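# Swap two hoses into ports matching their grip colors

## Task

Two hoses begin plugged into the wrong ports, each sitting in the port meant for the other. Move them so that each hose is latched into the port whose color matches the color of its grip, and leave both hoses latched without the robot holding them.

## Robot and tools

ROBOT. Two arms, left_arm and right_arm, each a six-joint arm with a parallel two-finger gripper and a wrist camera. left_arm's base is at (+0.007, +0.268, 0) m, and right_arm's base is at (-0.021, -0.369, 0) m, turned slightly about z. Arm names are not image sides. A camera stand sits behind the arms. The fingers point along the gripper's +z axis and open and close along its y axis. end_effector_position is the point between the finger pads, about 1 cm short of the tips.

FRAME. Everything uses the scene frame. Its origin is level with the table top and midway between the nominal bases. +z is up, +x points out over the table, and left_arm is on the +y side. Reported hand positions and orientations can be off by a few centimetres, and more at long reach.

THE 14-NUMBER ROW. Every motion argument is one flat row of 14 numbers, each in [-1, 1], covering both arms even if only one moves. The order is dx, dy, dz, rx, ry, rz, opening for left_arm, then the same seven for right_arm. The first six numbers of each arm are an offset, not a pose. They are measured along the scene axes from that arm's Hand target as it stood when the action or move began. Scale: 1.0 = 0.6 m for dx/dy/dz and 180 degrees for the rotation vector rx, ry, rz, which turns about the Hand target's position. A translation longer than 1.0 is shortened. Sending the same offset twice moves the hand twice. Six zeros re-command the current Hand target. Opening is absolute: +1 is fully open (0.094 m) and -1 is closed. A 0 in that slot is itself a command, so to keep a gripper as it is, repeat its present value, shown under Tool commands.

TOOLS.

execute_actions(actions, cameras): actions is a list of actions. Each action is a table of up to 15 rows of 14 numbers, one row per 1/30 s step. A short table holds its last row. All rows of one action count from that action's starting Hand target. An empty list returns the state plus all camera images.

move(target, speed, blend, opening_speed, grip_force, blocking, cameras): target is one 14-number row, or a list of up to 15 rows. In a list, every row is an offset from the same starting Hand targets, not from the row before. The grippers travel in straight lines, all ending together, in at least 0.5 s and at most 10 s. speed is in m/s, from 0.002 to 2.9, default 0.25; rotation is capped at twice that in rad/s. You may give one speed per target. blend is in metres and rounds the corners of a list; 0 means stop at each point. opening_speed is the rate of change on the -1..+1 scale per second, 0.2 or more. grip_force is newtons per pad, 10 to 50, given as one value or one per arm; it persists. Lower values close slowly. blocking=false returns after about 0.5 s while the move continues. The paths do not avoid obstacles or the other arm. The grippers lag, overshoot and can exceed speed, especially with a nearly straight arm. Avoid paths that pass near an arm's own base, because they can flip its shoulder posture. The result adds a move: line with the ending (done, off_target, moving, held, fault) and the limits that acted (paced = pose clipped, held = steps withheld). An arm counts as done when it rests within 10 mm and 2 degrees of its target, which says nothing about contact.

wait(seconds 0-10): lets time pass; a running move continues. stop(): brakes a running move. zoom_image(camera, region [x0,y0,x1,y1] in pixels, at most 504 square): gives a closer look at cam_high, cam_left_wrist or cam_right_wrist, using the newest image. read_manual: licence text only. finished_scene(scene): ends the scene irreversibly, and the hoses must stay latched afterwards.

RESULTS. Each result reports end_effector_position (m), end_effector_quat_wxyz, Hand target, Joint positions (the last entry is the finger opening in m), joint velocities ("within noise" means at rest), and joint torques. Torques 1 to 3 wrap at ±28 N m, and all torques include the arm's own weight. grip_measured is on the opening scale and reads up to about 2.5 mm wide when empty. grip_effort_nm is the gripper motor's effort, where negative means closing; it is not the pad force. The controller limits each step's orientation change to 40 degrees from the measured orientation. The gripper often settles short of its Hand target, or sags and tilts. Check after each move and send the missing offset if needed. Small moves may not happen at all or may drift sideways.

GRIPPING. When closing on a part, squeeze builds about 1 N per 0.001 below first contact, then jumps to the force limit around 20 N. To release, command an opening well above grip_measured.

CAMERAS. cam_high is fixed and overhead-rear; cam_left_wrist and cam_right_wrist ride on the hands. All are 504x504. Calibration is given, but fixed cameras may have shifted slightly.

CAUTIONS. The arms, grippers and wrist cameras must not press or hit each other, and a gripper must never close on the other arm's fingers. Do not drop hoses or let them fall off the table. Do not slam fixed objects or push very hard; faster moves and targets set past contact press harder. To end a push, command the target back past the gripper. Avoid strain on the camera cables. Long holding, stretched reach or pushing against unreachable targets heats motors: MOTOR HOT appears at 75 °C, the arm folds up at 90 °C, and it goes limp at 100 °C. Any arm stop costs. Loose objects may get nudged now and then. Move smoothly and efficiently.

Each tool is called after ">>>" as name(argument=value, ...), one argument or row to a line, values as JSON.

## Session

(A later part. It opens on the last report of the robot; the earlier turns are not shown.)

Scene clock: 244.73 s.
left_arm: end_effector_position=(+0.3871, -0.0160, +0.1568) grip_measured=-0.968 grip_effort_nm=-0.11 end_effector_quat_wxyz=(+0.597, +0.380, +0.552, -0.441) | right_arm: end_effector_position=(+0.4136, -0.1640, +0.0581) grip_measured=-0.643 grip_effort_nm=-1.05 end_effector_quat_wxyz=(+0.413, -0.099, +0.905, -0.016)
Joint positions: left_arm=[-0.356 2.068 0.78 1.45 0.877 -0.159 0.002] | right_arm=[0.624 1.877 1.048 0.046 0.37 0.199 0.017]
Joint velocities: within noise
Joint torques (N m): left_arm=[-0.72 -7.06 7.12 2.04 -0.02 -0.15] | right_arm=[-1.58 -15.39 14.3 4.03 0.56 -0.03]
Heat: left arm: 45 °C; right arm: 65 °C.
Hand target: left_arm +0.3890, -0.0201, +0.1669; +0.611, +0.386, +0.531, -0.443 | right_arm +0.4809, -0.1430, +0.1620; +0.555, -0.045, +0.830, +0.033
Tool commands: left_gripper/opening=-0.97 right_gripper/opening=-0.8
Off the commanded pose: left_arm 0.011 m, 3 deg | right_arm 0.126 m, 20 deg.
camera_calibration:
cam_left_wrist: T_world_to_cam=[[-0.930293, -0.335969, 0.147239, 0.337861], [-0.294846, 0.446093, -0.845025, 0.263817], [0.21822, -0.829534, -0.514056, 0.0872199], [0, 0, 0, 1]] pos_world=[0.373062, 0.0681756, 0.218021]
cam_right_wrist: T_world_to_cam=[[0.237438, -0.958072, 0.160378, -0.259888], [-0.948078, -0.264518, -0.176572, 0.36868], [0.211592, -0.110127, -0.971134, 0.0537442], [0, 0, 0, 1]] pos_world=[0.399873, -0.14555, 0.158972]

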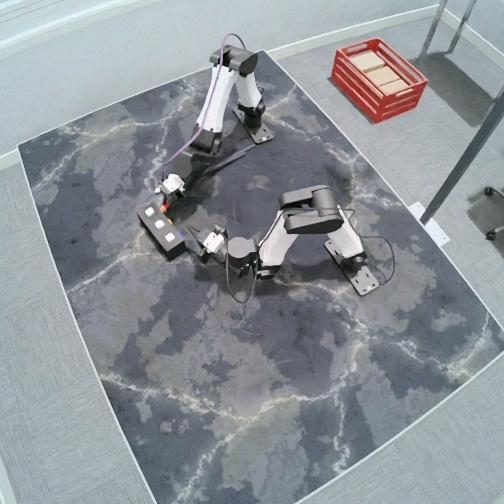

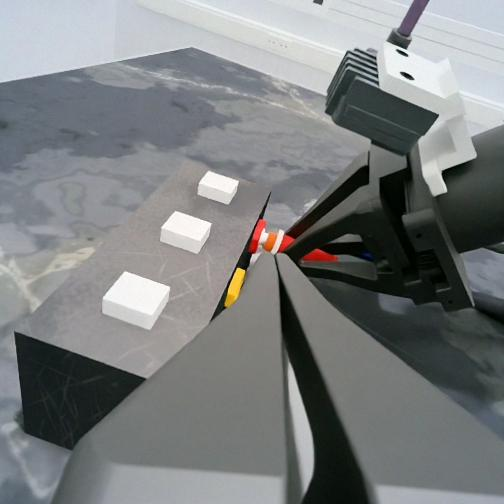

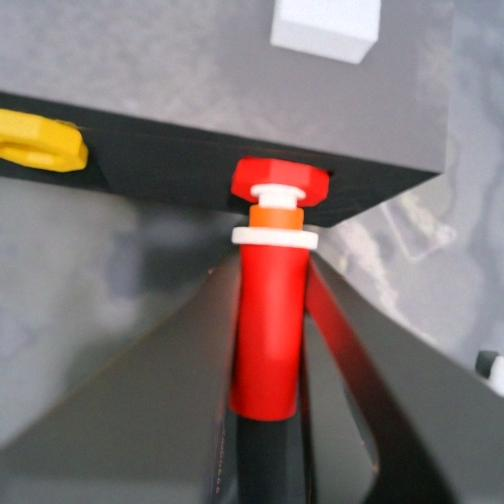

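>>> move(
  target=[0,0,0,0,0,0,-0.97, 0.05,0.009,0,0,0,0,-0.8],
  speed=0.12,
  cameras=["cam_left_wrist","cam_right_wrist"],
)

>>> zoom_image(
  camera="cam_left_wrist",
  region=[210, 180, 370, 300],
)

Scene clock: 246.03 s.
left_arm: end_effector_position=(+0.3871, -0.0160, +0.1568) grip_measured=-0.968 grip_effort_nm=-0.12 end_effector_quat_wxyz=(+0.597, +0.380, +0.552, -0.441) | right_arm: end_effector_position=(+0.4138, -0.1648, +0.0622) grip_measured=-0.643 grip_effort_nm=-1.05 end_effector_quat_wxyz=(+0.381, -0.111, +0.918, -0.009)
Joint positions: left_arm=[-0.356 2.068 0.78 1.45 0.877 -0.159 0.002] | right_arm=[0.603 1.874 1.117 -0.086 0.313 0.19 0.017]
Joint torques (N m): left_arm=[-0.72 -7.08 7.1 2.04 -0.02 -0.15] | right_arm=[-1.87 -11.69 16.73 4.77 0.91 0.07]
Heat: left arm: 45 °C; right arm: 66 °C.
Hand target: left_arm +0.3890, -0.0201, +0.1669; +0.611, +0.386, +0.531, -0.443 | right_arm +0.5109, -0.1377, +0.1621; +0.555, -0.045, +0.830, +0.033
Off the commanded pose: left_arm 0.011 m, 3 deg | right_arm 0.142 m, 24 deg.
move: off_target (left_arm, right_arm)
camera_calibration:
cam_left_wrist: T_world_to_cam=[[-0.930293, -0.335969, 0.147239, 0.337861], [-0.294846, 0.446093, -0.845025, 0.263817], [0.21822, -0.829534, -0.514056, 0.0872199], [0, 0, 0, 1]] pos_world=[0.373062, 0.0681756, 0.218021]
cam_right_wrist: T_world_to_cam=[[0.271266, -0.951473, 0.145304, -0.27327], [-0.951499, -0.287855, -0.108577, 0.36264], [0.145135, -0.108804, -0.983411, 0.086112], [0, 0, 0, 1]] pos_world=[0.406683, -0.146252, 0.163765]
Images, in order (width x height): cam_left_wrist 504x504, cam_right_wrist 504x504.

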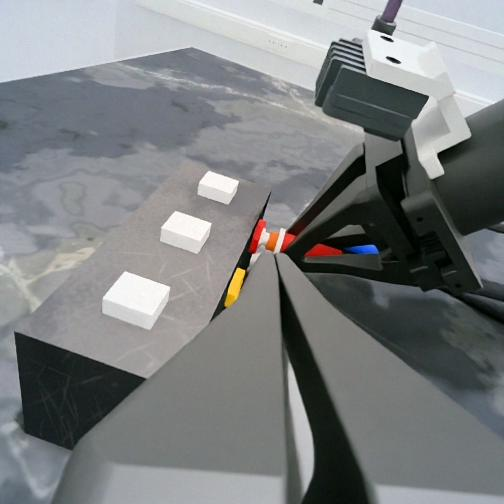

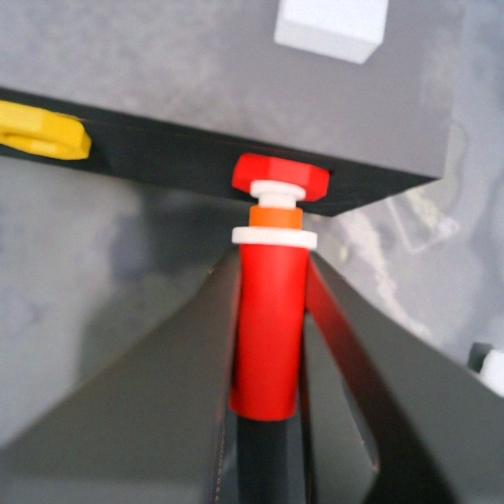

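Scaled by 3.150 from the camera's 504x504 image, which has a finer 720x720 frame.

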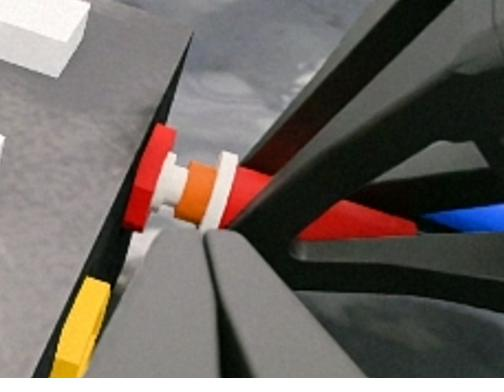

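>>> move(
  target=[0,0,0,0,0,0,-0.97, 0,0,-0.04,0,0,0,-0.8],
  speed=0.12,
  cameras=["cam_left_wrist","cam_right_wrist"],
)

>>> zoom_image(
  camera="cam_left_wrist",
  region=[210, 180, 370, 300],
)

Scene clock: 247.20 s.
left_arm: end_effector_position=(+0.3871, -0.0160, +0.1568) grip_measured=-0.968 grip_effort_nm=-0.11 end_effector_quat_wxyz=(+0.597, +0.380, +0.552, -0.441) | right_arm: end_effector_position=(+0.4141, -0.1647, +0.0610) grip_measured=-0.643 grip_effort_nm=-1.04 end_effector_quat_wxyz=(+0.380, -0.111, +0.918, -0.009)
Joint positions: left_arm=[-0.356 2.068 0.78 1.45 0.877 -0.159 0.002] | right_arm=[0.603 1.877 1.117 -0.084 0.314 0.191 0.017]
Joint torques (N m): left_arm=[-0.72 -7.06 7.1 2.03 -0.02 -0.15] | right_arm=[-1.89 -8.58 14.67 5.29 0.86 0.14]
Heat: left arm: 45 °C; right arm: 68 °C.
Hand target: left_arm +0.3890, -0.0201, +0.1669; +0.611, +0.386, +0.531, -0.443 | right_arm +0.5109, -0.1377, +0.1381; +0.555, -0.045, +0.830, +0.033
Off the commanded pose: left_arm 0.011 m, 3 deg | right_arm 0.127 m, 24 deg.
move: off_target (left_arm, right_arm)
camera_calibration:
cam_left_wrist: T_world_to_cam=[[-0.930293, -0.335969, 0.147239, 0.337861], [-0.294846, 0.446093, -0.845025, 0.263817], [0.21822, -0.829534, -0.514056, 0.0872199], [0, 0, 0, 1]] pos_world=[0.373062, 0.0681756, 0.218021]
cam_right_wrist: T_world_to_cam=[[0.27033, -0.951686, 0.145655, -0.272802], [-0.951885, -0.286881, -0.10777, 0.363075], [0.144349, -0.109513, -0.983448, 0.085009], [0, 0, 0, 1]] pos_world=[0.407081, -0.146153, 0.162466]
Images, in order (width x height): cam_left_wrist 504x504, cam_right_wrist 504x504.

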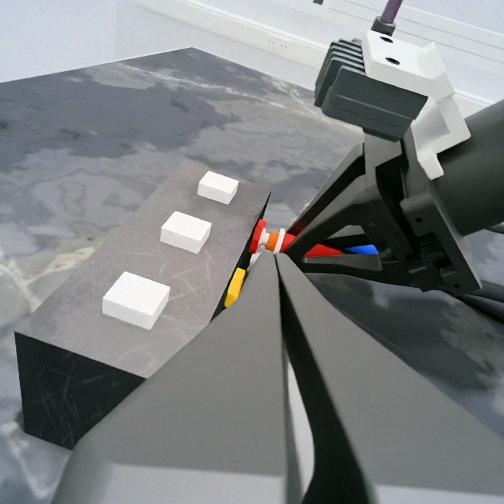

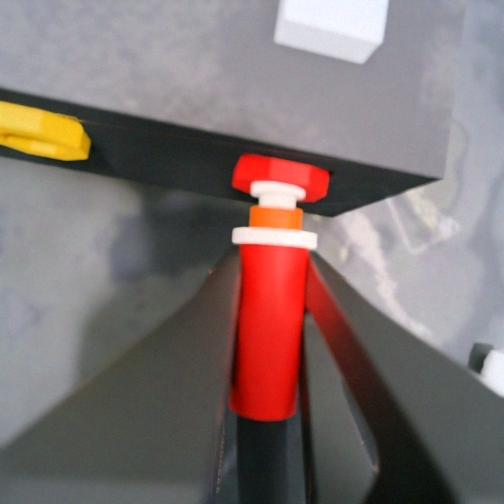

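Scaled by 3.150 from the camera's 504x504 image, which has a finer 720x720 frame.

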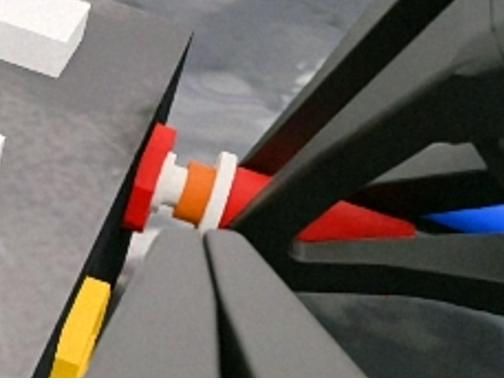

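>>> move(
  target=[
    [0,0,0,0,0,0,-0.97, -0.277,-0.06,-0.08,-0.015,0.099,0,-0.8],
    [0,0,0,0,0,0,-0.97, -0.185,-0.036,-0.104,-0.015,0.099,0,-0.8],
  ],
  speed=0.15,
  cameras=["cam_left_wrist","cam_right_wrist"],
)

>>> zoom_image(
  camera="cam_left_wrist",
  region=[210, 180, 370, 300],
)

Scene clock: 250.07 s.
left_arm: end_effector_position=(+0.3871, -0.0160, +0.1568) grip_measured=-0.968 grip_effort_nm=-0.12 end_effector_quat_wxyz=(+0.597, +0.380, +0.552, -0.441) | right_arm: end_effector_position=(+0.3859, -0.1678, +0.0638) grip_measured=-0.643 grip_effort_nm=-1.05 end_effector_quat_wxyz=(+0.400, -0.054, +0.915, +0.009)
Joint positions: left_arm=[-0.356 2.068 0.78 1.45 0.877 -0.159 0.002] | right_arm=[0.65 1.782 0.976 -0.012 0.371 0.332 0.017]
Joint torques (N m): left_arm=[-0.72 -7.05 7.1 2.03 -0.02 -0.15] | right_arm=[-0.03 -7.1 9.63 2.17 0.11 -0.03]
Heat: left arm: 45 °C; right arm: 68 °C.
Hand target: left_arm +0.3890, -0.0201, +0.1669; +0.611, +0.386, +0.531, -0.443 | right_arm +0.3999, -0.1593, +0.0756; +0.418, -0.052, +0.907, +0.020
Off the commanded pose: left_arm 0.011 m, 3 deg | right_arm 0.020 m, 3 deg.
move: off_target (left_arm, right_arm)
camera_calibration:
cam_left_wrist: T_world_to_cam=[[-0.930293, -0.335969, 0.147239, 0.337861], [-0.294846, 0.446093, -0.845025, 0.263817], [0.21822, -0.829534, -0.514056, 0.0872199], [0, 0, 0, 1]] pos_world=[0.373062, 0.0681756, 0.218021]
cam_right_wrist: T_world_to_cam=[[0.179751, -0.980745, 0.0763491, -0.234025], [-0.968572, -0.190015, -0.160505, 0.361767], [0.171922, -0.0450986, -0.984078, 0.0918423], [0, 0, 0, 1]] pos_world=[0.376674, -0.156635, 0.166313]
Images, in order (width x height): cam_left_wrist 504x504, cam_right_wrist 504x504.

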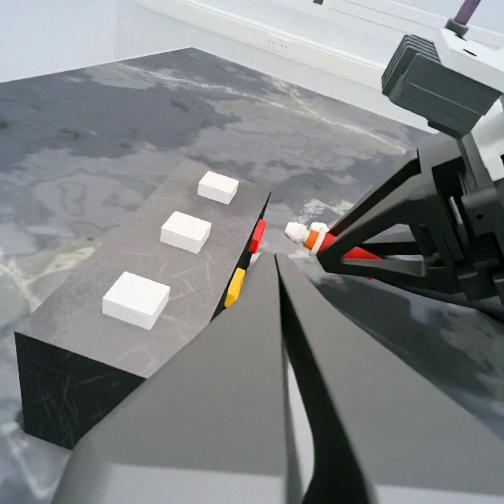

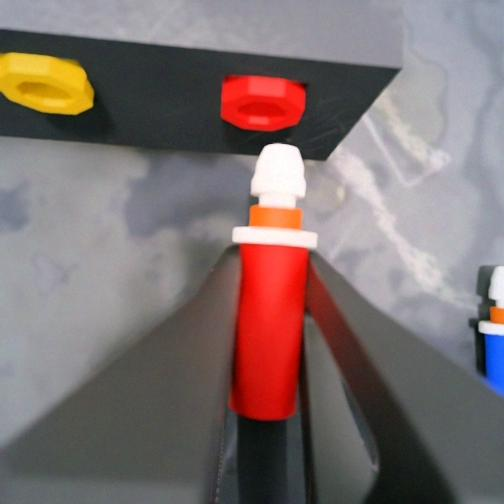

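Scaled by 3.150 from the camera's 504x504 image, which has a finer 720x720 frame.

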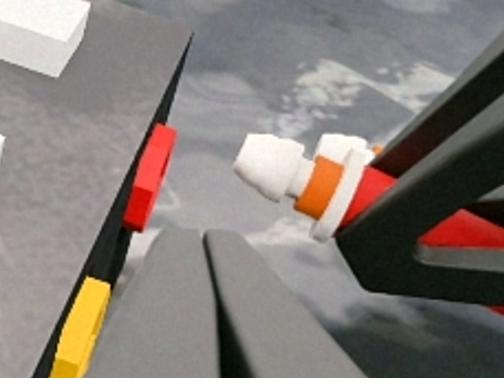

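>>> move(
  target=[
    [0,0,0,0,0,0,-0.97, -0.0715,-0.0137,0,0,0,0,-0.8],
    [0,0,0,0,0,0,-0.97, -0.0715,-0.0137,-0.1,0,0,0,-0.8],
  ],
  speed=0.12,
)

>>> move(
  target=[0,0,0,0,0,0,-0.97, 0,0,0,0,0,0,-0.2],
  opening_speed=0.8,
  cameras=["cam_left_wrist","cam_right_wrist"],
)

Scene clock: 253.40 s.
left_arm: end_effector_position=(+0.3871, -0.0160, +0.1568) grip_measured=-0.968 grip_effort_nm=-0.11 end_effector_quat_wxyz=(+0.597, +0.380, +0.552, -0.441) | right_arm: end_effector_position=(+0.3583, -0.1675, +0.0242) grip_measured=-0.643 grip_effort_nm=-1.05 end_effector_quat_wxyz=(+0.419, -0.055, +0.906, +0.019)
Joint positions: left_arm=[-0.356 2.068 0.78 1.45 0.877 -0.159 0.002] | right_arm=[0.7 1.809 0.769 0.258 0.404 0.358 0.017]
Joint torques (N m): left_arm=[-0.7 -7.06 7.12 2.03 -0.02 -0.15] | right_arm=[0.5 -5.89 4.45 2.29 0.2 0.16]
Heat: left arm: 45 °C; right arm: 66 °C.
Hand target: left_arm +0.3890, -0.0201, +0.1669; +0.611, +0.386, +0.531, -0.443 | right_arm +0.3570, -0.1673, +0.0158; +0.418, -0.052, +0.907, +0.020
Off the commanded pose: left_arm 0.011 m, 3 deg | right_arm 0.009 m, 0 deg.
move: off_target (left_arm)

Scene clock: 254.37 s.
left_arm: end_effector_position=(+0.3871, -0.0160, +0.1568) grip_measured=-0.968 grip_effort_nm=-0.12 end_effector_quat_wxyz=(+0.597, +0.380, +0.552, -0.441) | right_arm: end_effector_position=(+0.3591, -0.1670, +0.0226) grip_measured=-0.202 grip_effort_nm=0.11 end_effector_quat_wxyz=(+0.420, -0.055, +0.906, +0.020)
Joint positions: left_arm=[-0.356 2.068 0.78 1.45 0.877 -0.159 0.002] | right_arm=[0.7 1.818 0.769 0.269 0.405 0.358 0.037]
Joint torques (N m): left_arm=[-0.73 -7.04 7.09 2.04 -0.02 -0.14] | right_arm=[0.53 -6.5 4.41 2.19 0.18 0.16]
Heat: left arm: 45 °C; right arm: 65 °C.
Hand target: left_arm +0.3890, -0.0201, +0.1669; +0.611, +0.386, +0.531, -0.443 | right_arm +0.3570, -0.1674, +0.0157; +0.418, -0.052, +0.907, +0.020
Off the commanded pose: left_arm 0.011 m, 3 deg | right_arm 0.007 m, 0 deg.
move: off_target (left_arm)
camera_calibration:
cam_left_wrist: T_world_to_cam=[[-0.930293, -0.335969, 0.147239, 0.337861], [-0.294846, 0.446093, -0.845025, 0.263817], [0.21822, -0.829534, -0.514056, 0.0872199], [0, 0, 0, 1]] pos_world=[0.373062, 0.0681756, 0.218021]
cam_right_wrist: T_world_to_cam=[[0.186276, -0.980502, 0.0625909, -0.227238], [-0.958661, -0.195335, -0.206913, 0.325899], [0.215105, -0.0214605, -0.976355, 0.0441933], [0, 0, 0, 1]] pos_world=[0.345249, -0.158199, 0.124804]
Images, in order (width x height): cam_left_wrist 504x504, cam_right_wrist 504x504.

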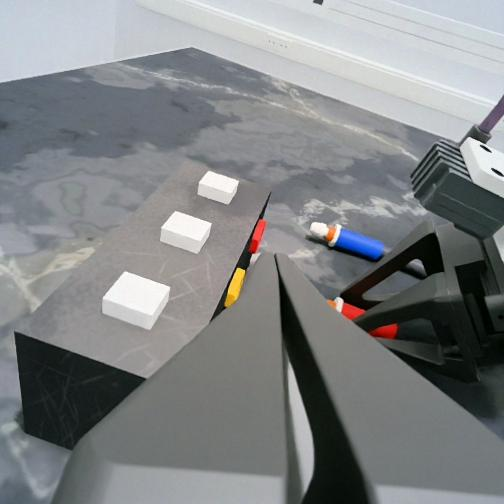

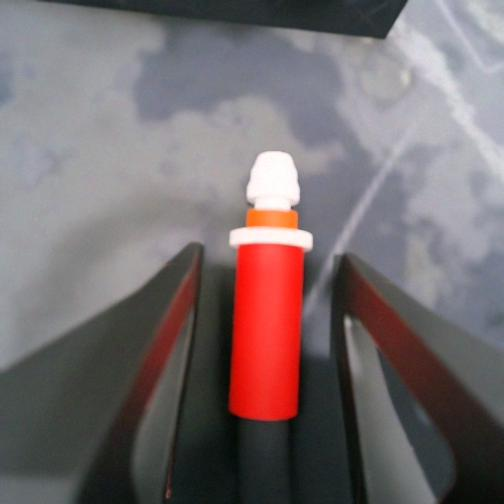

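>>> move(
  target=[0,0,0,0,0,0,-0.97, 0,0,0,0.0067,-0.044,0,-0.2],
  speed=0.12,
)

>>> move(
  target=[0,0,0,0,0,0,-0.97, 0,0,0,0,0,0,-0.8],
  opening_speed=0.8,
)

Scene clock: 255.73 s.
left_arm: end_effector_position=(+0.3871, -0.0160, +0.1568) grip_measured=-0.968 grip_effort_nm=-0.11 end_effector_quat_wxyz=(+0.597, +0.380, +0.552, -0.441) | right_arm: end_effector_position=(+0.3597, -0.1658, +0.0221) grip_measured=-0.202 grip_effort_nm=0.11 end_effector_quat_wxyz=(+0.481, -0.044, +0.875, +0.033)
Joint positions: left_arm=[-0.356 2.068 0.78 1.45 0.877 -0.159 0.002] | right_arm=[0.721 1.863 0.66 0.564 0.459 0.335 0.037]
Joint torques (N m): left_arm=[-0.73 -7.05 7.12 2.04 -0.03 -0.15] | right_arm=[0.62 -6.26 3.85 2.32 0.26 -0.01]
Heat: left arm: 45 °C; right arm: 65 °C.
Hand target: left_arm +0.3890, -0.0201, +0.1669; +0.611, +0.386, +0.531, -0.443 | right_arm +0.3570, -0.1674, +0.0157; +0.480, -0.049, +0.875, +0.026
Off the commanded pose: left_arm 0.011 m, 3 deg | right_arm 0.007 m, 1 deg.
move: off_target (left_arm)

Scene clock: 256.70 s.
left_arm: end_effector_position=(+0.3871, -0.0160, +0.1568) grip_measured=-0.968 grip_effort_nm=-0.11 end_effector_quat_wxyz=(+0.597, +0.380, +0.552, -0.441) | right_arm: end_effector_position=(+0.3598, -0.1658, +0.0222) grip_measured=-0.643 grip_effort_nm=-1.04 end_effector_quat_wxyz=(+0.482, -0.045, +0.875, +0.032)
Joint positions: left_arm=[-0.356 2.068 0.78 1.45 0.877 -0.159 0.002] | right_arm=[0.721 1.863 0.66 0.565 0.459 0.333 0.017]
Joint torques (N m): left_arm=[-0.75 -7.08 7.13 2.04 -0.02 -0.14] | right_arm=[0.66 -6.31 3.82 2.32 0.25 -0.01]
Heat: left arm: 45 °C; right arm: 64 °C.
Hand target: left_arm +0.3890, -0.0201, +0.1669; +0.611, +0.386, +0.531, -0.443 | right_arm +0.3570, -0.1674, +0.0156; +0.480, -0.049, +0.875, +0.026
Off the commanded pose: left_arm 0.011 m, 3 deg | right_arm 0.007 m, 1 deg.
move: off_target (left_arm)

>>> move(
  target=[
    [0,0,0,0,0,0,-0.97, -0.0283,-0.006,0.1157,0,0,0.022,-0.8],
    [0,0,0,0,0,0,-0.97, 0.0717,0.014,0.098,0,0,0.022,-0.8],
  ],
  speed=0.12,
  cameras=["cam_left_wrist","cam_right_wrist"],
)

>>> zoom_image(
  camera="cam_left_wrist",
  region=[210, 180, 370, 300],
)

Scene clock: 259.37 s.
left_arm: end_effector_position=(+0.3871, -0.0160, +0.1568) grip_measured=-0.968 grip_effort_nm=-0.11 end_effector_quat_wxyz=(+0.597, +0.380, +0.552, -0.441) | right_arm: end_effector_position=(+0.3867, -0.1673, +0.0619) grip_measured=-0.643 grip_effort_nm=-1.05 end_effector_quat_wxyz=(+0.460, -0.081, +0.883, +0.032)
Joint positions: left_arm=[-0.356 2.068 0.78 1.45 0.877 -0.159 0.002] | right_arm=[0.642 1.771 0.816 0.298 0.348 0.235 0.017]
Joint torques (N m): left_arm=[-0.76 -7.08 7.13 2.04 -0.02 -0.14] | right_arm=[-0.08 -6.72 9.13 2.41 0.07 -0.02]
Heat: left arm: 45 °C; right arm: 63 °C.
Hand target: left_arm +0.3890, -0.0201, +0.1669; +0.611, +0.386, +0.531, -0.443 | right_arm +0.4001, -0.1590, +0.0745; +0.479, -0.079, +0.873, +0.043
Off the commanded pose: left_arm 0.011 m, 3 deg | right_arm 0.020 m, 3 deg.
move: off_target (left_arm, right_arm)
camera_calibration:
cam_left_wrist: T_world_to_cam=[[-0.930293, -0.335969, 0.147239, 0.337861], [-0.294846, 0.446093, -0.845025, 0.263817], [0.21822, -0.829534, -0.514056, 0.0872199], [0, 0, 0, 1]] pos_world=[0.373062, 0.0681756, 0.218021]
cam_right_wrist: T_world_to_cam=[[0.237958, -0.968251, 0.0765919, -0.25394], [-0.922474, -0.24998, -0.294197, 0.342721], [0.304003, -0.000647478, -0.952671, 0.0442392], [0, 0, 0, 1]] pos_world=[0.363129, -0.160176, 0.162423]
Images, in order (width x height): cam_left_wrist 504x504, cam_right_wrist 504x504.

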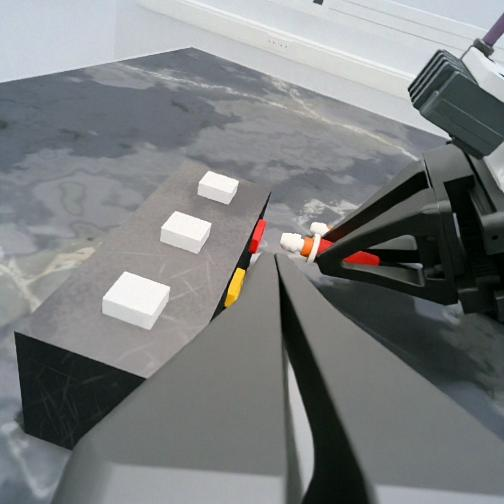

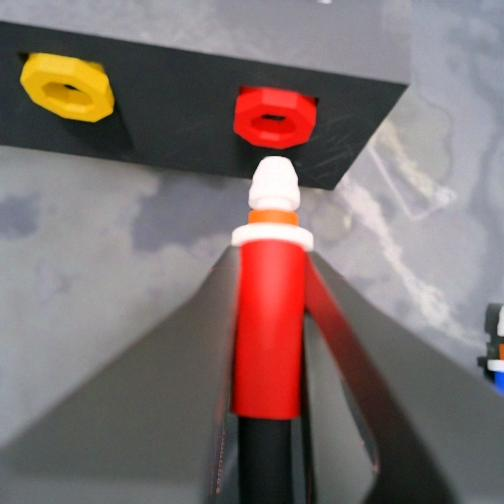

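Scaled by 3.150 from the camera's 504x504 image, which has a finer 720x720 frame.

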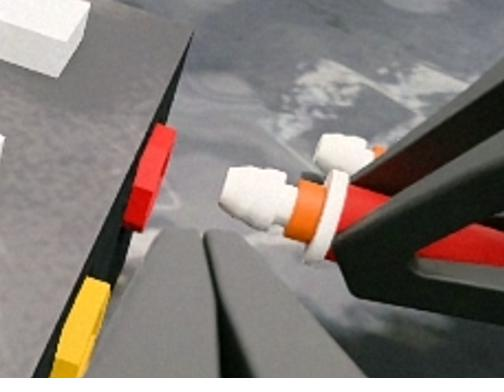

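>>> move(
  target=[
    [0,0,0,0,0,0,-0.97, 0.023,0.004,-0.0017,0,0,0,-0.8],
    [0,0,0,0,0,0,-0.97, 0.058,0.0105,0.022,0.0033,-0.022,-0.002,-0.8],
    [0,0,0,0,0,0,-0.97, 0.142,0.026,0.1,0.013,-0.088,-0.008,-0.8],
  ],
  blend=[0.004,0.008,0],
  speed=0.13,
  cameras=["cam_left_wrist","cam_right_wrist"],
)

>>> zoom_image(
  camera="cam_left_wrist",
  region=[210, 180, 370, 300],
)

Scene clock: 261.53 s.
left_arm: end_effector_position=(+0.3871, -0.0160, +0.1568) grip_measured=-0.968 grip_effort_nm=-0.12 end_effector_quat_wxyz=(+0.597, +0.380, +0.552, -0.441) | right_arm: end_effector_position=(+0.4127, -0.1648, +0.0627) grip_measured=-0.643 grip_effort_nm=-1.05 end_effector_quat_wxyz=(+0.472, -0.113, +0.874, +0.006)
Joint positions: left_arm=[-0.356 2.068 0.78 1.45 0.877 -0.159 0.002] | right_arm=[0.616 1.85 0.899 0.32 0.349 0.129 0.017]
Joint torques (N m): left_arm=[-0.75 -7.05 7.12 2.03 -0.02 -0.15] | right_arm=[-2.18 -6.98 15.17 4.71 0.38 -0.06]
Heat: left arm: 45 °C; right arm: 65 °C.
Hand target: left_arm +0.3890, -0.0201, +0.1669; +0.611, +0.386, +0.531, -0.443 | right_arm +0.4852, -0.1434, +0.1346; +0.597, -0.064, +0.799, +0.043
Off the commanded pose: left_arm 0.011 m, 3 deg | right_arm 0.104 m, 18 deg.
move: off_target (left_arm, right_arm)
camera_calibration:
cam_left_wrist: T_world_to_cam=[[-0.930293, -0.335969, 0.147239, 0.337861], [-0.294846, 0.446093, -0.845025, 0.263817], [0.21822, -0.829534, -0.514056, 0.0872199], [0, 0, 0, 1]] pos_world=[0.373062, 0.0681756, 0.218021]
cam_right_wrist: T_world_to_cam=[[0.266285, -0.95129, 0.155367, -0.271586], [-0.90246, -0.302677, -0.306516, 0.351372], [0.338612, -0.0585919, -0.9391, 0.0124422], [0, 0, 0, 1]] pos_world=[0.385206, -0.151276, 0.161581]
Images, in order (width x height): cam_left_wrist 504x504, cam_right_wrist 504x504.

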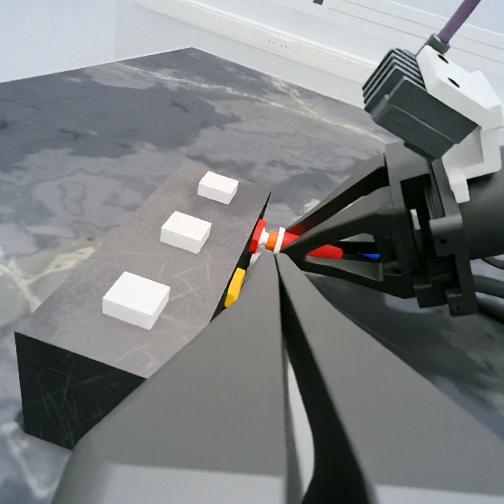

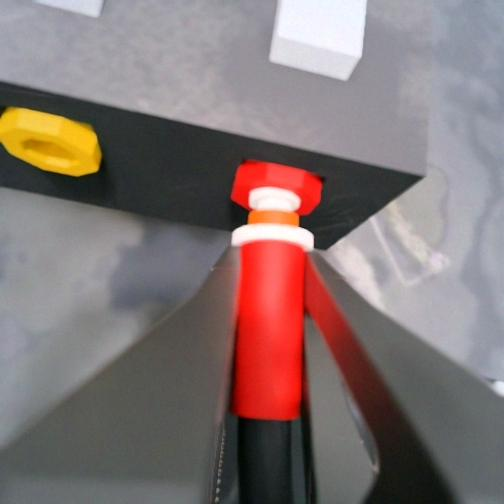

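Scaled by 3.150 from the camera's 504x504 image, which has a finer 720x720 frame.

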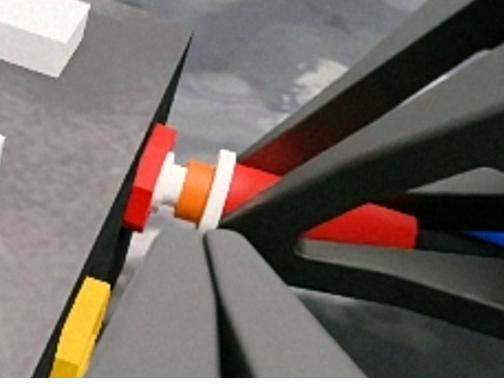

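>>> move(
  target=[0,0,0,0,0,0,-0.97, 0.05,0.007,-0.067,0,0,-0.008,-0.8],
  speed=0.12,
  cameras=["cam_left_wrist","cam_right_wrist"],
)

>>> zoom_image(
  camera="cam_left_wrist",
  region=[210, 180, 370, 300],
)

Scene clock: 263.73 s.
left_arm: end_effector_position=(+0.3871, -0.0160, +0.1568) grip_measured=-0.968 grip_effort_nm=-0.12 end_effector_quat_wxyz=(+0.597, +0.380, +0.552, -0.441) | right_arm: end_effector_position=(+0.4185, -0.1630, +0.0554) grip_measured=-0.643 grip_effort_nm=-1.05 end_effector_quat_wxyz=(+0.486, -0.102, +0.868, -0.028)
Joint positions: left_arm=[-0.356 2.068 0.78 1.45 0.877 -0.159 0.002] | right_arm=[0.647 1.911 0.919 0.368 0.45 0.128 0.017]
Joint torques (N m): left_arm=[-0.72 -7.06 7.12 2.04 -0.02 -0.15] | right_arm=[-6.39 0.12 17.99 5.15 -0.5 -0.14]
Heat: left arm: 45 °C; right arm: 68 °C.
Hand target: left_arm +0.3890, -0.0201, +0.1669; +0.611, +0.386, +0.531, -0.443 | right_arm +0.5152, -0.1392, +0.0943; +0.597, -0.054, +0.799, +0.035
Off the commanded pose: left_arm 0.011 m, 3 deg | right_arm 0.107 m, 18 deg.
move: off_target (left_arm, right_arm)
camera_calibration:
cam_left_wrist: T_world_to_cam=[[-0.930293, -0.335969, 0.147239, 0.337861], [-0.294846, 0.446093, -0.845025, 0.263817], [0.21822, -0.829534, -0.514056, 0.0872199], [0, 0, 0, 1]] pos_world=[0.373062, 0.0681756, 0.218021]
cam_right_wrist: T_world_to_cam=[[0.210243, -0.955102, 0.208752, -0.250426], [-0.905056, -0.270886, -0.327864, 0.362356], [0.369692, -0.120001, -0.921373, -0.0203497], [0, 0, 0, 1]] pos_world=[0.388126, -0.143467, 0.152331]
Images, in order (width x height): cam_left_wrist 504x504, cam_right_wrist 504x504.

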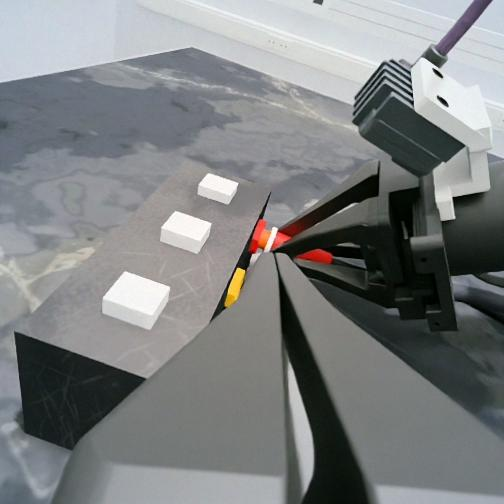

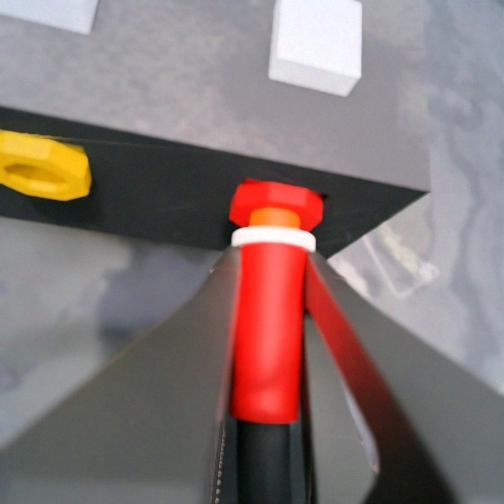

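Scaled by 3.150 from the camera's 504x504 image, which has a finer 720x720 frame.

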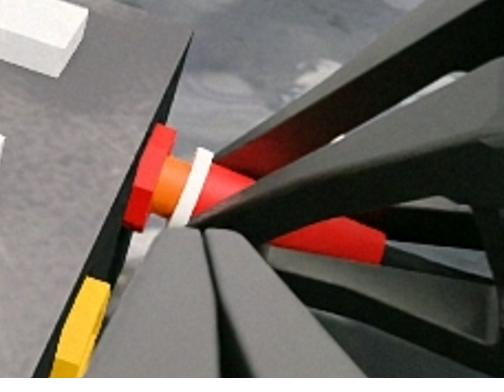

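>>> move(
  target=[0,0,0,0,0,0,-0.97, 0.04,0.007,0.06,0,0,0,-0.8],
  speed=0.12,
  cameras=["cam_left_wrist","cam_right_wrist"],
)

>>> zoom_image(
  camera="cam_left_wrist",
  region=[210, 180, 370, 300],
)

Scene clock: 266.87 s.
left_arm: end_effector_position=(+0.3871, -0.0160, +0.1568) grip_measured=-0.968 grip_effort_nm=-0.12 end_effector_quat_wxyz=(+0.597, +0.380, +0.552, -0.441) | right_arm: end_effector_position=(+0.4242, -0.1616, +0.0624) grip_measured=-0.643 grip_effort_nm=-1.05 end_effector_quat_wxyz=(+0.437, -0.116, +0.891, -0.034)
Joint positions: left_arm=[-0.356 2.068 0.78 1.45 0.877 -0.159 0.002] | right_arm=[0.628 1.902 1.053 0.115 0.406 0.135 0.017]
Joint torques (N m): left_arm=[-0.72 -7.05 7.12 2.04 -0.02 -0.15] | right_arm=[-6.24 -4.59 17.31 5.75 -0.13 -0.29]
Heat: left arm: 45 °C; right arm: 72 °C.
Hand target: left_arm +0.3890, -0.0201, +0.1669; +0.611, +0.386, +0.531, -0.443 | right_arm +0.5392, -0.1350, +0.1305; +0.598, -0.054, +0.799, +0.035
Off the commanded pose: left_arm 0.011 m, 3 deg | right_arm 0.136 m, 24 deg.
move: off_target (left_arm, right_arm)
camera_calibration:
cam_left_wrist: T_world_to_cam=[[-0.930293, -0.335969, 0.147239, 0.337861], [-0.294846, 0.446093, -0.845025, 0.263817], [0.21822, -0.829534, -0.514056, 0.0872199], [0, 0, 0, 1]] pos_world=[0.373062, 0.0681756, 0.218021]
cam_right_wrist: T_world_to_cam=[[0.244572, -0.945461, 0.215144, -0.265197], [-0.93113, -0.29091, -0.219926, 0.371343], [0.270519, -0.14654, -0.951496, 0.0238518], [0, 0, 0, 1]] pos_world=[0.404177, -0.13921, 0.161418]
Images, in order (width x height): cam_left_wrist 504x504, cam_right_wrist 504x504.

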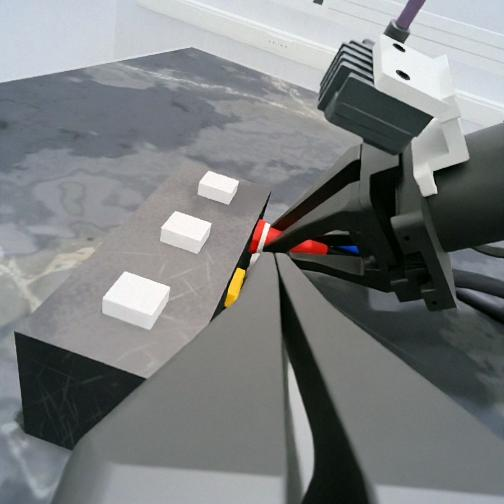

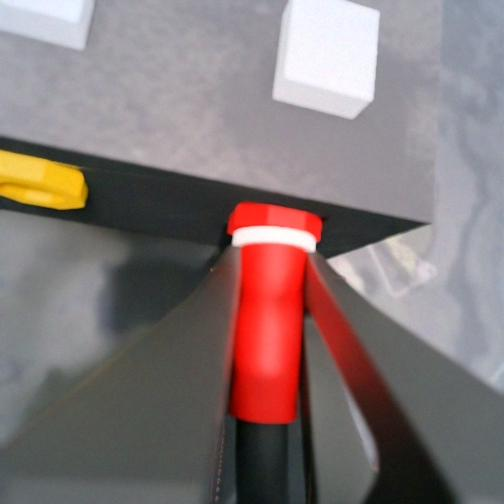

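Scaled by 3.150 from the camera's 504x504 image, which has a finer 720x720 frame.

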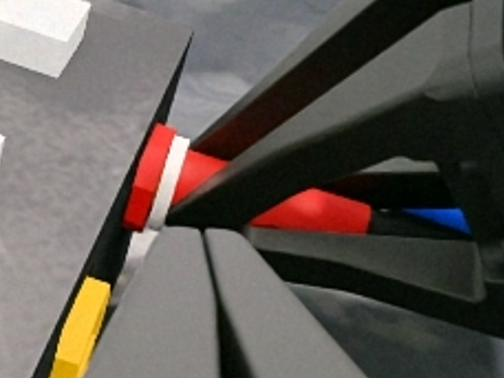

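>>> move(
  target=[0,0,0,0,0,0,-0.97, -0.23,-0.053,-0.114,-0.0175,0.1155,0,-0.8],
  speed=0.15,
  cameras=["cam_left_wrist","cam_right_wrist"],
)

>>> zoom_image(
  camera="cam_left_wrist",
  region=[210, 180, 370, 300],
)

Scene clock: 270.30 s.
left_arm: end_effector_position=(+0.3871, -0.0160, +0.1568) grip_measured=-0.968 grip_effort_nm=-0.12 end_effector_quat_wxyz=(+0.597, +0.380, +0.552, -0.441) | right_arm: end_effector_position=(+0.4175, -0.1603, +0.0572) grip_measured=-0.643 grip_effort_nm=-1.05 end_effector_quat_wxyz=(+0.456, -0.063, +0.888, +0.028)
Joint positions: left_arm=[-0.356 2.068 0.78 1.45 0.877 -0.159 0.002] | right_arm=[0.619 1.883 0.955 0.257 0.35 0.255 0.017]
Joint torques (N m): left_arm=[-0.73 -7.05 7.09 2.03 -0.02 -0.15] | right_arm=[0.92 -14.01 3.34 1.3 0.2 0.21]
Heat: left arm: 45 °C; right arm: 77 °C. Fold the right arm in close to its base, or ease its load, before you think long.
Hand target: left_arm +0.3890, -0.0201, +0.1669; +0.611, +0.386, +0.531, -0.443 | right_arm +0.4013, -0.1670, +0.0620; +0.442, -0.063, +0.895, +0.023
Off the commanded pose: left_arm 0.011 m, 3 deg | right_arm 0.018 m, 2 deg.
MOTOR HOT: joint 4 (wrist pitch) of the right arm reports 77 °C; the controller's stop level is 90 °C. To cool a motor, set the load down, stop pushing, or move to a pose that needs little force.
move: off_target (left_arm, right_arm)
camera_calibration:
cam_left_wrist: T_world_to_cam=[[-0.930293, -0.335969, 0.147239, 0.337861], [-0.294846, 0.446093, -0.845025, 0.263817], [0.21822, -0.829534, -0.514056, 0.0872199], [0, 0, 0, 1]] pos_world=[0.373062, 0.0681756, 0.218021]
cam_right_wrist: T_world_to_cam=[[0.203995, -0.976722, 0.0663317, -0.240775], [-0.934517, -0.21447, -0.284044, 0.381651], [0.291658, -0.00404455, -0.956514, 0.0352717], [0, 0, 0, 1]] pos_world=[0.395489, -0.153175, 0.158114]
Images, in order (width x height): cam_left_wrist 504x504, cam_right_wrist 504x504.

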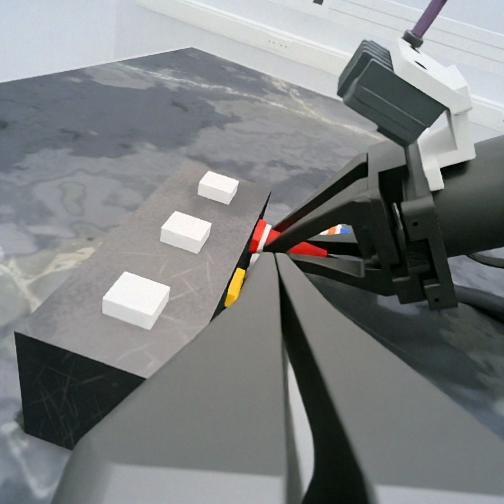

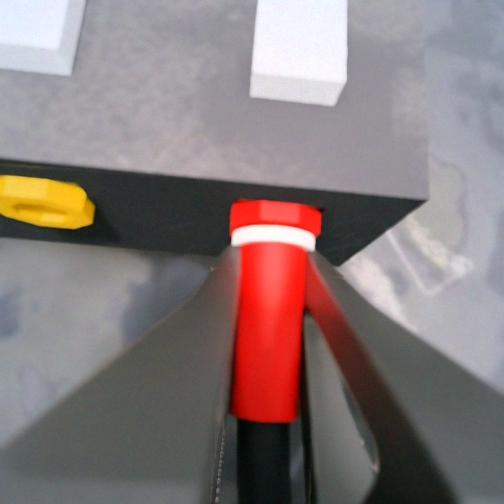

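Scaled by 3.150 from the camera's 504x504 image, which has a finer 720x720 frame.

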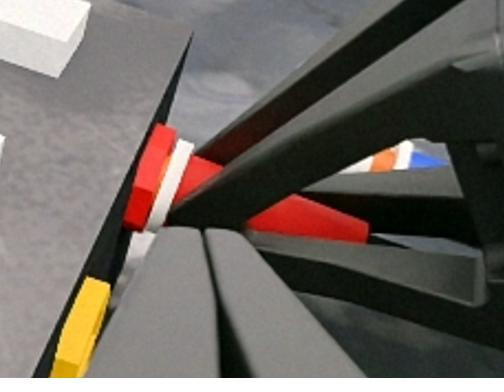

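>>> move(
  target=[0,0,0,0,0,0,-0.97, -0.025,-0.0045,-0.005,0,0,0,-0.8],
  speed=0.15,
  cameras=["cam_left_wrist","cam_right_wrist"],
)

>>> zoom_image(
  camera="cam_left_wrist",
  region=[210, 180, 370, 300],
)

Scene clock: 271.40 s.
left_arm: end_effector_position=(+0.3871, -0.0160, +0.1568) grip_measured=-0.968 grip_effort_nm=-0.11 end_effector_quat_wxyz=(+0.597, +0.380, +0.552, -0.441) | right_arm: end_effector_position=(+0.4163, -0.1605, +0.0570) grip_measured=-0.643 grip_effort_nm=-1.04 end_effector_quat_wxyz=(+0.472, -0.056, +0.879, +0.039)
Joint positions: left_arm=[-0.356 2.068 0.78 1.45 0.877 -0.159 0.002] | right_arm=[0.619 1.882 0.91 0.345 0.347 0.261 0.017]
Joint torques (N m): left_arm=[-0.73 -7.06 7.1 2.04 -0.02 -0.15] | right_arm=[2.22 -16.27 1.62 0.71 0.36 0.25]
Heat: left arm: 45 °C; right arm: 75 °C. Fold the right arm in close to its base, or ease its load, before you think long.
Hand target: left_arm +0.3890, -0.0201, +0.1669; +0.611, +0.386, +0.531, -0.443 | right_arm +0.3862, -0.1697, +0.0590; +0.442, -0.063, +0.895, +0.023
Off the commanded pose: left_arm 0.011 m, 3 deg | right_arm 0.031 m, 4 deg.
MOTOR HOT: still on. Joint 4 (wrist pitch) of the right arm reports 75 °C.
move: off_target (left_arm, right_arm)
camera_calibration:
cam_left_wrist: T_world_to_cam=[[-0.930293, -0.335969, 0.147239, 0.337861], [-0.294846, 0.446093, -0.845025, 0.263817], [0.21822, -0.829534, -0.514056, 0.0872199], [0, 0, 0, 1]] pos_world=[0.373062, 0.0681756, 0.218021]
cam_right_wrist: T_world_to_cam=[[0.200752, -0.978641, 0.0442832, -0.238409], [-0.924151, -0.204185, -0.322882, 0.380006], [0.325028, 0.0238949, -0.945403, 0.0252316], [0, 0, 0, 1]] pos_world=[0.390843, -0.156328, 0.157109]
Images, in order (width x height): cam_left_wrist 504x504, cam_right_wrist 504x504.

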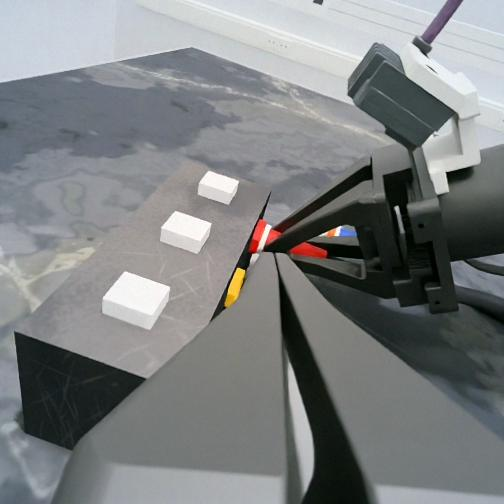

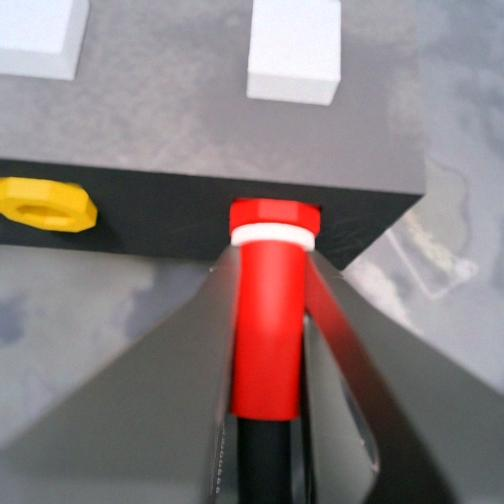

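Scaled by 3.150 from the camera's 504x504 image, which has a finer 720x720 frame.

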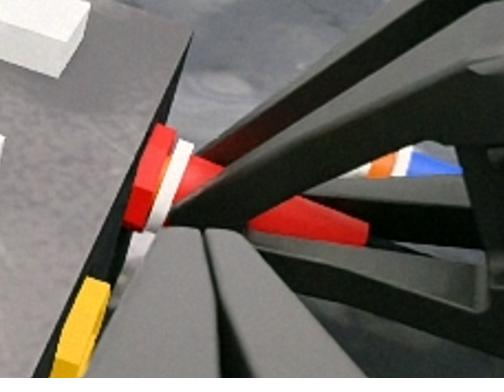

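>>> move(
  target=[0,0,0,0,0,0,-0.97, 0.03,0.005,0,0,0,0,-0.8],
  speed=0.15,
)

>>> move(
  target=[0,0,0,0,0,0,-0.97, 0,0,0,0,0,0,-0.1],
  opening_speed=0.8,
  cameras=["cam_left_wrist","cam_right_wrist"],
)

>>> zoom_image(
  camera="cam_left_wrist",
  region=[210, 180, 370, 300],
)

Scene clock: 272.43 s.
left_arm: end_effector_position=(+0.3871, -0.0160, +0.1568) grip_measured=-0.968 grip_effort_nm=-0.12 end_effector_quat_wxyz=(+0.597, +0.380, +0.552, -0.441) | right_arm: end_effector_position=(+0.4169, -0.1603, +0.0568) grip_measured=-0.643 grip_effort_nm=-1.05 end_effector_quat_wxyz=(+0.466, -0.058, +0.882, +0.038)
Joint positions: left_arm=[-0.356 2.068 0.78 1.45 0.877 -0.159 0.002] | right_arm=[0.617 1.882 0.925 0.315 0.343 0.261 0.017]
Joint torques (N m): left_arm=[-0.7 -7.04 7.1 2.04 -0.01 -0.14] | right_arm=[0.88 -12.88 5.75 0.85 0.24 0.11]
Heat: left arm: 45 °C; right arm: 74 °C. Fold the right arm in close to its base, or ease its load, before you think long.
Hand target: left_arm +0.3890, -0.0201, +0.1669; +0.611, +0.386, +0.531, -0.443 | right_arm +0.4041, -0.1666, +0.0589; +0.442, -0.063, +0.895, +0.023
Off the commanded pose: left_arm 0.011 m, 3 deg | right_arm 0.014 m, 4 deg.
MOTOR HOT: still on. Joint 4 (wrist pitch) of the right arm reports 74 °C.
move: off_target (left_arm, right_arm)

Scene clock: 273.53 s.
left_arm: end_effector_position=(+0.3871, -0.0160, +0.1568) grip_measured=-0.968 grip_effort_nm=-0.12 end_effector_quat_wxyz=(+0.597, +0.380, +0.552, -0.441) | right_arm: end_effector_position=(+0.4013, -0.1687, +0.0382) grip_measured=-0.102 grip_effort_nm=0.11 end_effector_quat_wxyz=(+0.421, -0.072, +0.904, +0.014)
Joint positions: left_arm=[-0.356 2.068 0.78 1.45 0.877 -0.159 0.002] | right_arm=[0.62 1.875 0.926 0.195 0.344 0.261 0.042]
Joint torques (N m): left_arm=[-0.72 -7.06 7.1 2.04 -0.03 -0.15] | right_arm=[0.59 -12.22 5.97 2.06 0.23 0.16]
Heat: left arm: 45 °C; right arm: 73 °C. Fold the right arm in close to its base, or ease its load, before you think long.
Hand target: left_arm +0.3890, -0.0201, +0.1669; +0.611, +0.386, +0.531, -0.443 | right_arm +0.4041, -0.1666, +0.0588; +0.442, -0.063, +0.895, +0.023
Off the commanded pose: left_arm 0.011 m, 3 deg | right_arm 0.021 m, 3 deg.
MOTOR HOT: still on. Joint 4 (wrist pitch) of the right arm reports 73 °C.
move: off_target (left_arm, right_arm)
camera_calibration:
cam_left_wrist: T_world_to_cam=[[-0.930293, -0.335969, 0.147239, 0.337861], [-0.294846, 0.446093, -0.845025, 0.263817], [0.21822, -0.829534, -0.514056, 0.0872199], [0, 0, 0, 1]] pos_world=[0.373062, 0.0681756, 0.218021]
cam_right_wrist: T_world_to_cam=[[0.211919, -0.973404, 0.0870289, -0.247794], [-0.952146, -0.225716, -0.206081, 0.361515], [0.220244, -0.0391917, -0.974657, 0.0451985], [0, 0, 0, 1]] pos_world=[0.386773, -0.157833, 0.14012]
Images, in order (width x height): cam_left_wrist 504x504, cam_right_wrist 504x504.

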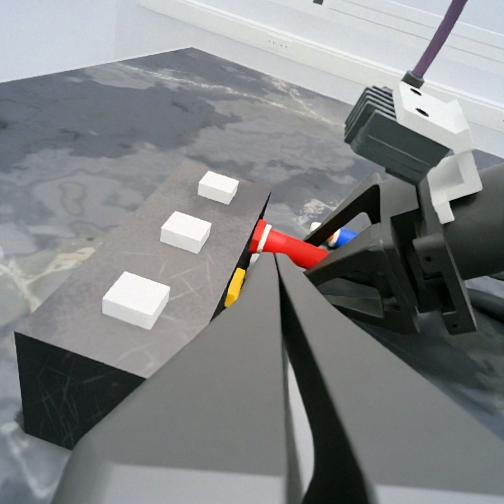

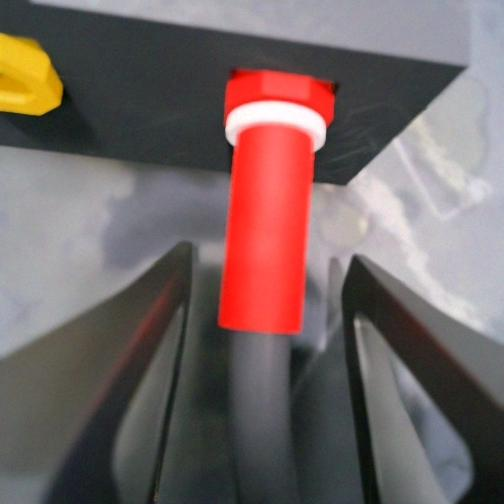

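Scaled by 3.150 from the camera's 504x504 image, which has a finer 720x720 frame.

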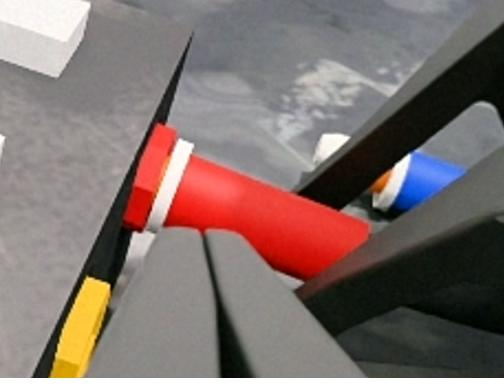

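>>> move(
  target=[
    [0,0,0,0,0,0,-0.97, -0.1,-0.018,0.08,0,0,0,-0.1],
    [0,0,0,0,0,0,-0.97, -0.13,-0.1,0.14,0,0,0,-0.1],
    [0,0,0,0,0,0,-0.97, -0.12,-0.17,0.08,0,0,0.02,-0.1],
  ],
  speed=0.25,
  blend=[0.03,0.03,0],
  cameras=["cam_left_wrist","cam_right_wrist"],
)

>>> zoom_image(
  camera="cam_left_wrist",
  region=[210, 180, 370, 300],
)

Scene clock: 275.43 s.
left_arm: end_effector_position=(+0.3871, -0.0160, +0.1568) grip_measured=-0.968 grip_effort_nm=-0.11 end_effector_quat_wxyz=(+0.597, +0.380, +0.552, -0.441) | right_arm: end_effector_position=(+0.3303, -0.2686, +0.1023) grip_measured=-0.102 grip_effort_nm=0.11 end_effector_quat_wxyz=(+0.430, -0.089, +0.898, +0.033)
Joint positions: left_arm=[-0.356 2.068 0.78 1.45 0.877 -0.159 0.002] | right_arm=[0.391 1.288 0.602 0 0.127 0.082 0.042]
Joint torques (N m): left_arm=[-0.73 -7.05 7.1 2.04 -0.02 -0.15] | right_arm=[-0.23 -5.33 6.26 2.35 -0.04 -0.04]
Heat: left arm: 45 °C; right arm: 71 °C.
Hand target: left_arm +0.3890, -0.0201, +0.1669; +0.611, +0.386, +0.531, -0.443 | right_arm +0.3322, -0.2686, +0.1069; +0.441, -0.091, +0.892, +0.036
Off the commanded pose: left_arm 0.011 m, 3 deg | right_arm 0.005 m, 1 deg.
MOTOR HOT: cleared for the motors of the right arm.
move: off_target (left_arm); blend cut to 0.0278 m at target 2
camera_calibration:
cam_left_wrist: T_world_to_cam=[[-0.930293, -0.335969, 0.147239, 0.337861], [-0.294846, 0.446093, -0.845025, 0.263817], [0.21822, -0.829534, -0.514056, 0.0872199], [0, 0, 0, 1]] pos_world=[0.373062, 0.0681756, 0.218021]
cam_right_wrist: T_world_to_cam=[[0.256626, -0.963916, 0.0707723, -0.346163], [-0.936225, -0.266104, -0.229503, 0.270917], [0.240054, -0.00736254, -0.970732, 0.120976], [0, 0, 0, 1]] pos_world=[0.313432, -0.260689, 0.20411]
Images, in order (width x height): cam_left_wrist 504x504, cam_right_wrist 504x504.

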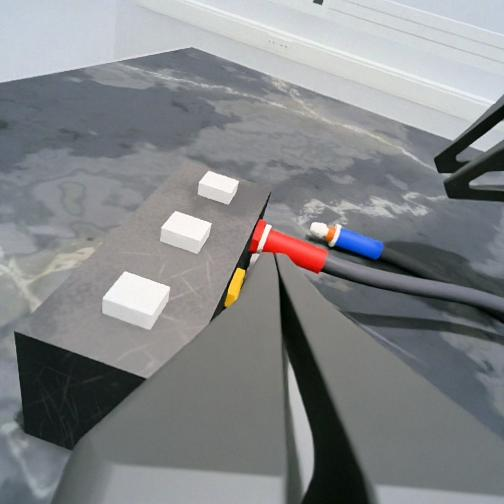

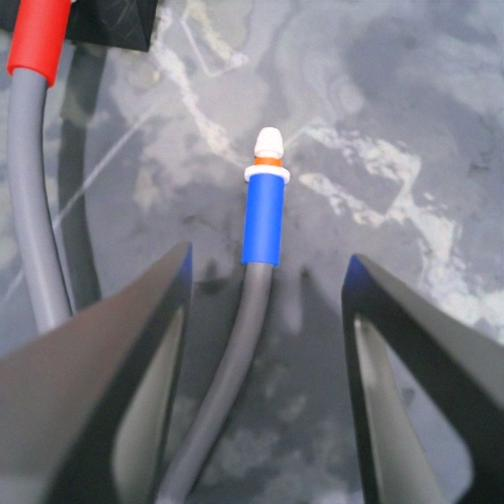

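Scaled by 3.150 from the camera's 504x504 image, which has a finer 720x720 frame.

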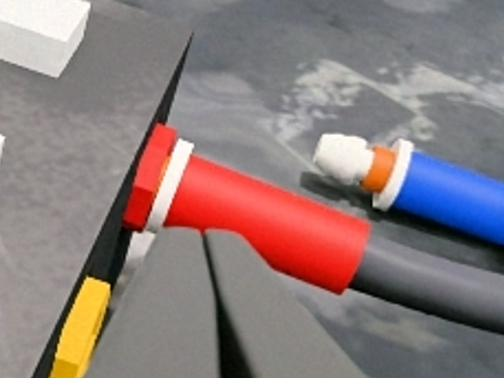

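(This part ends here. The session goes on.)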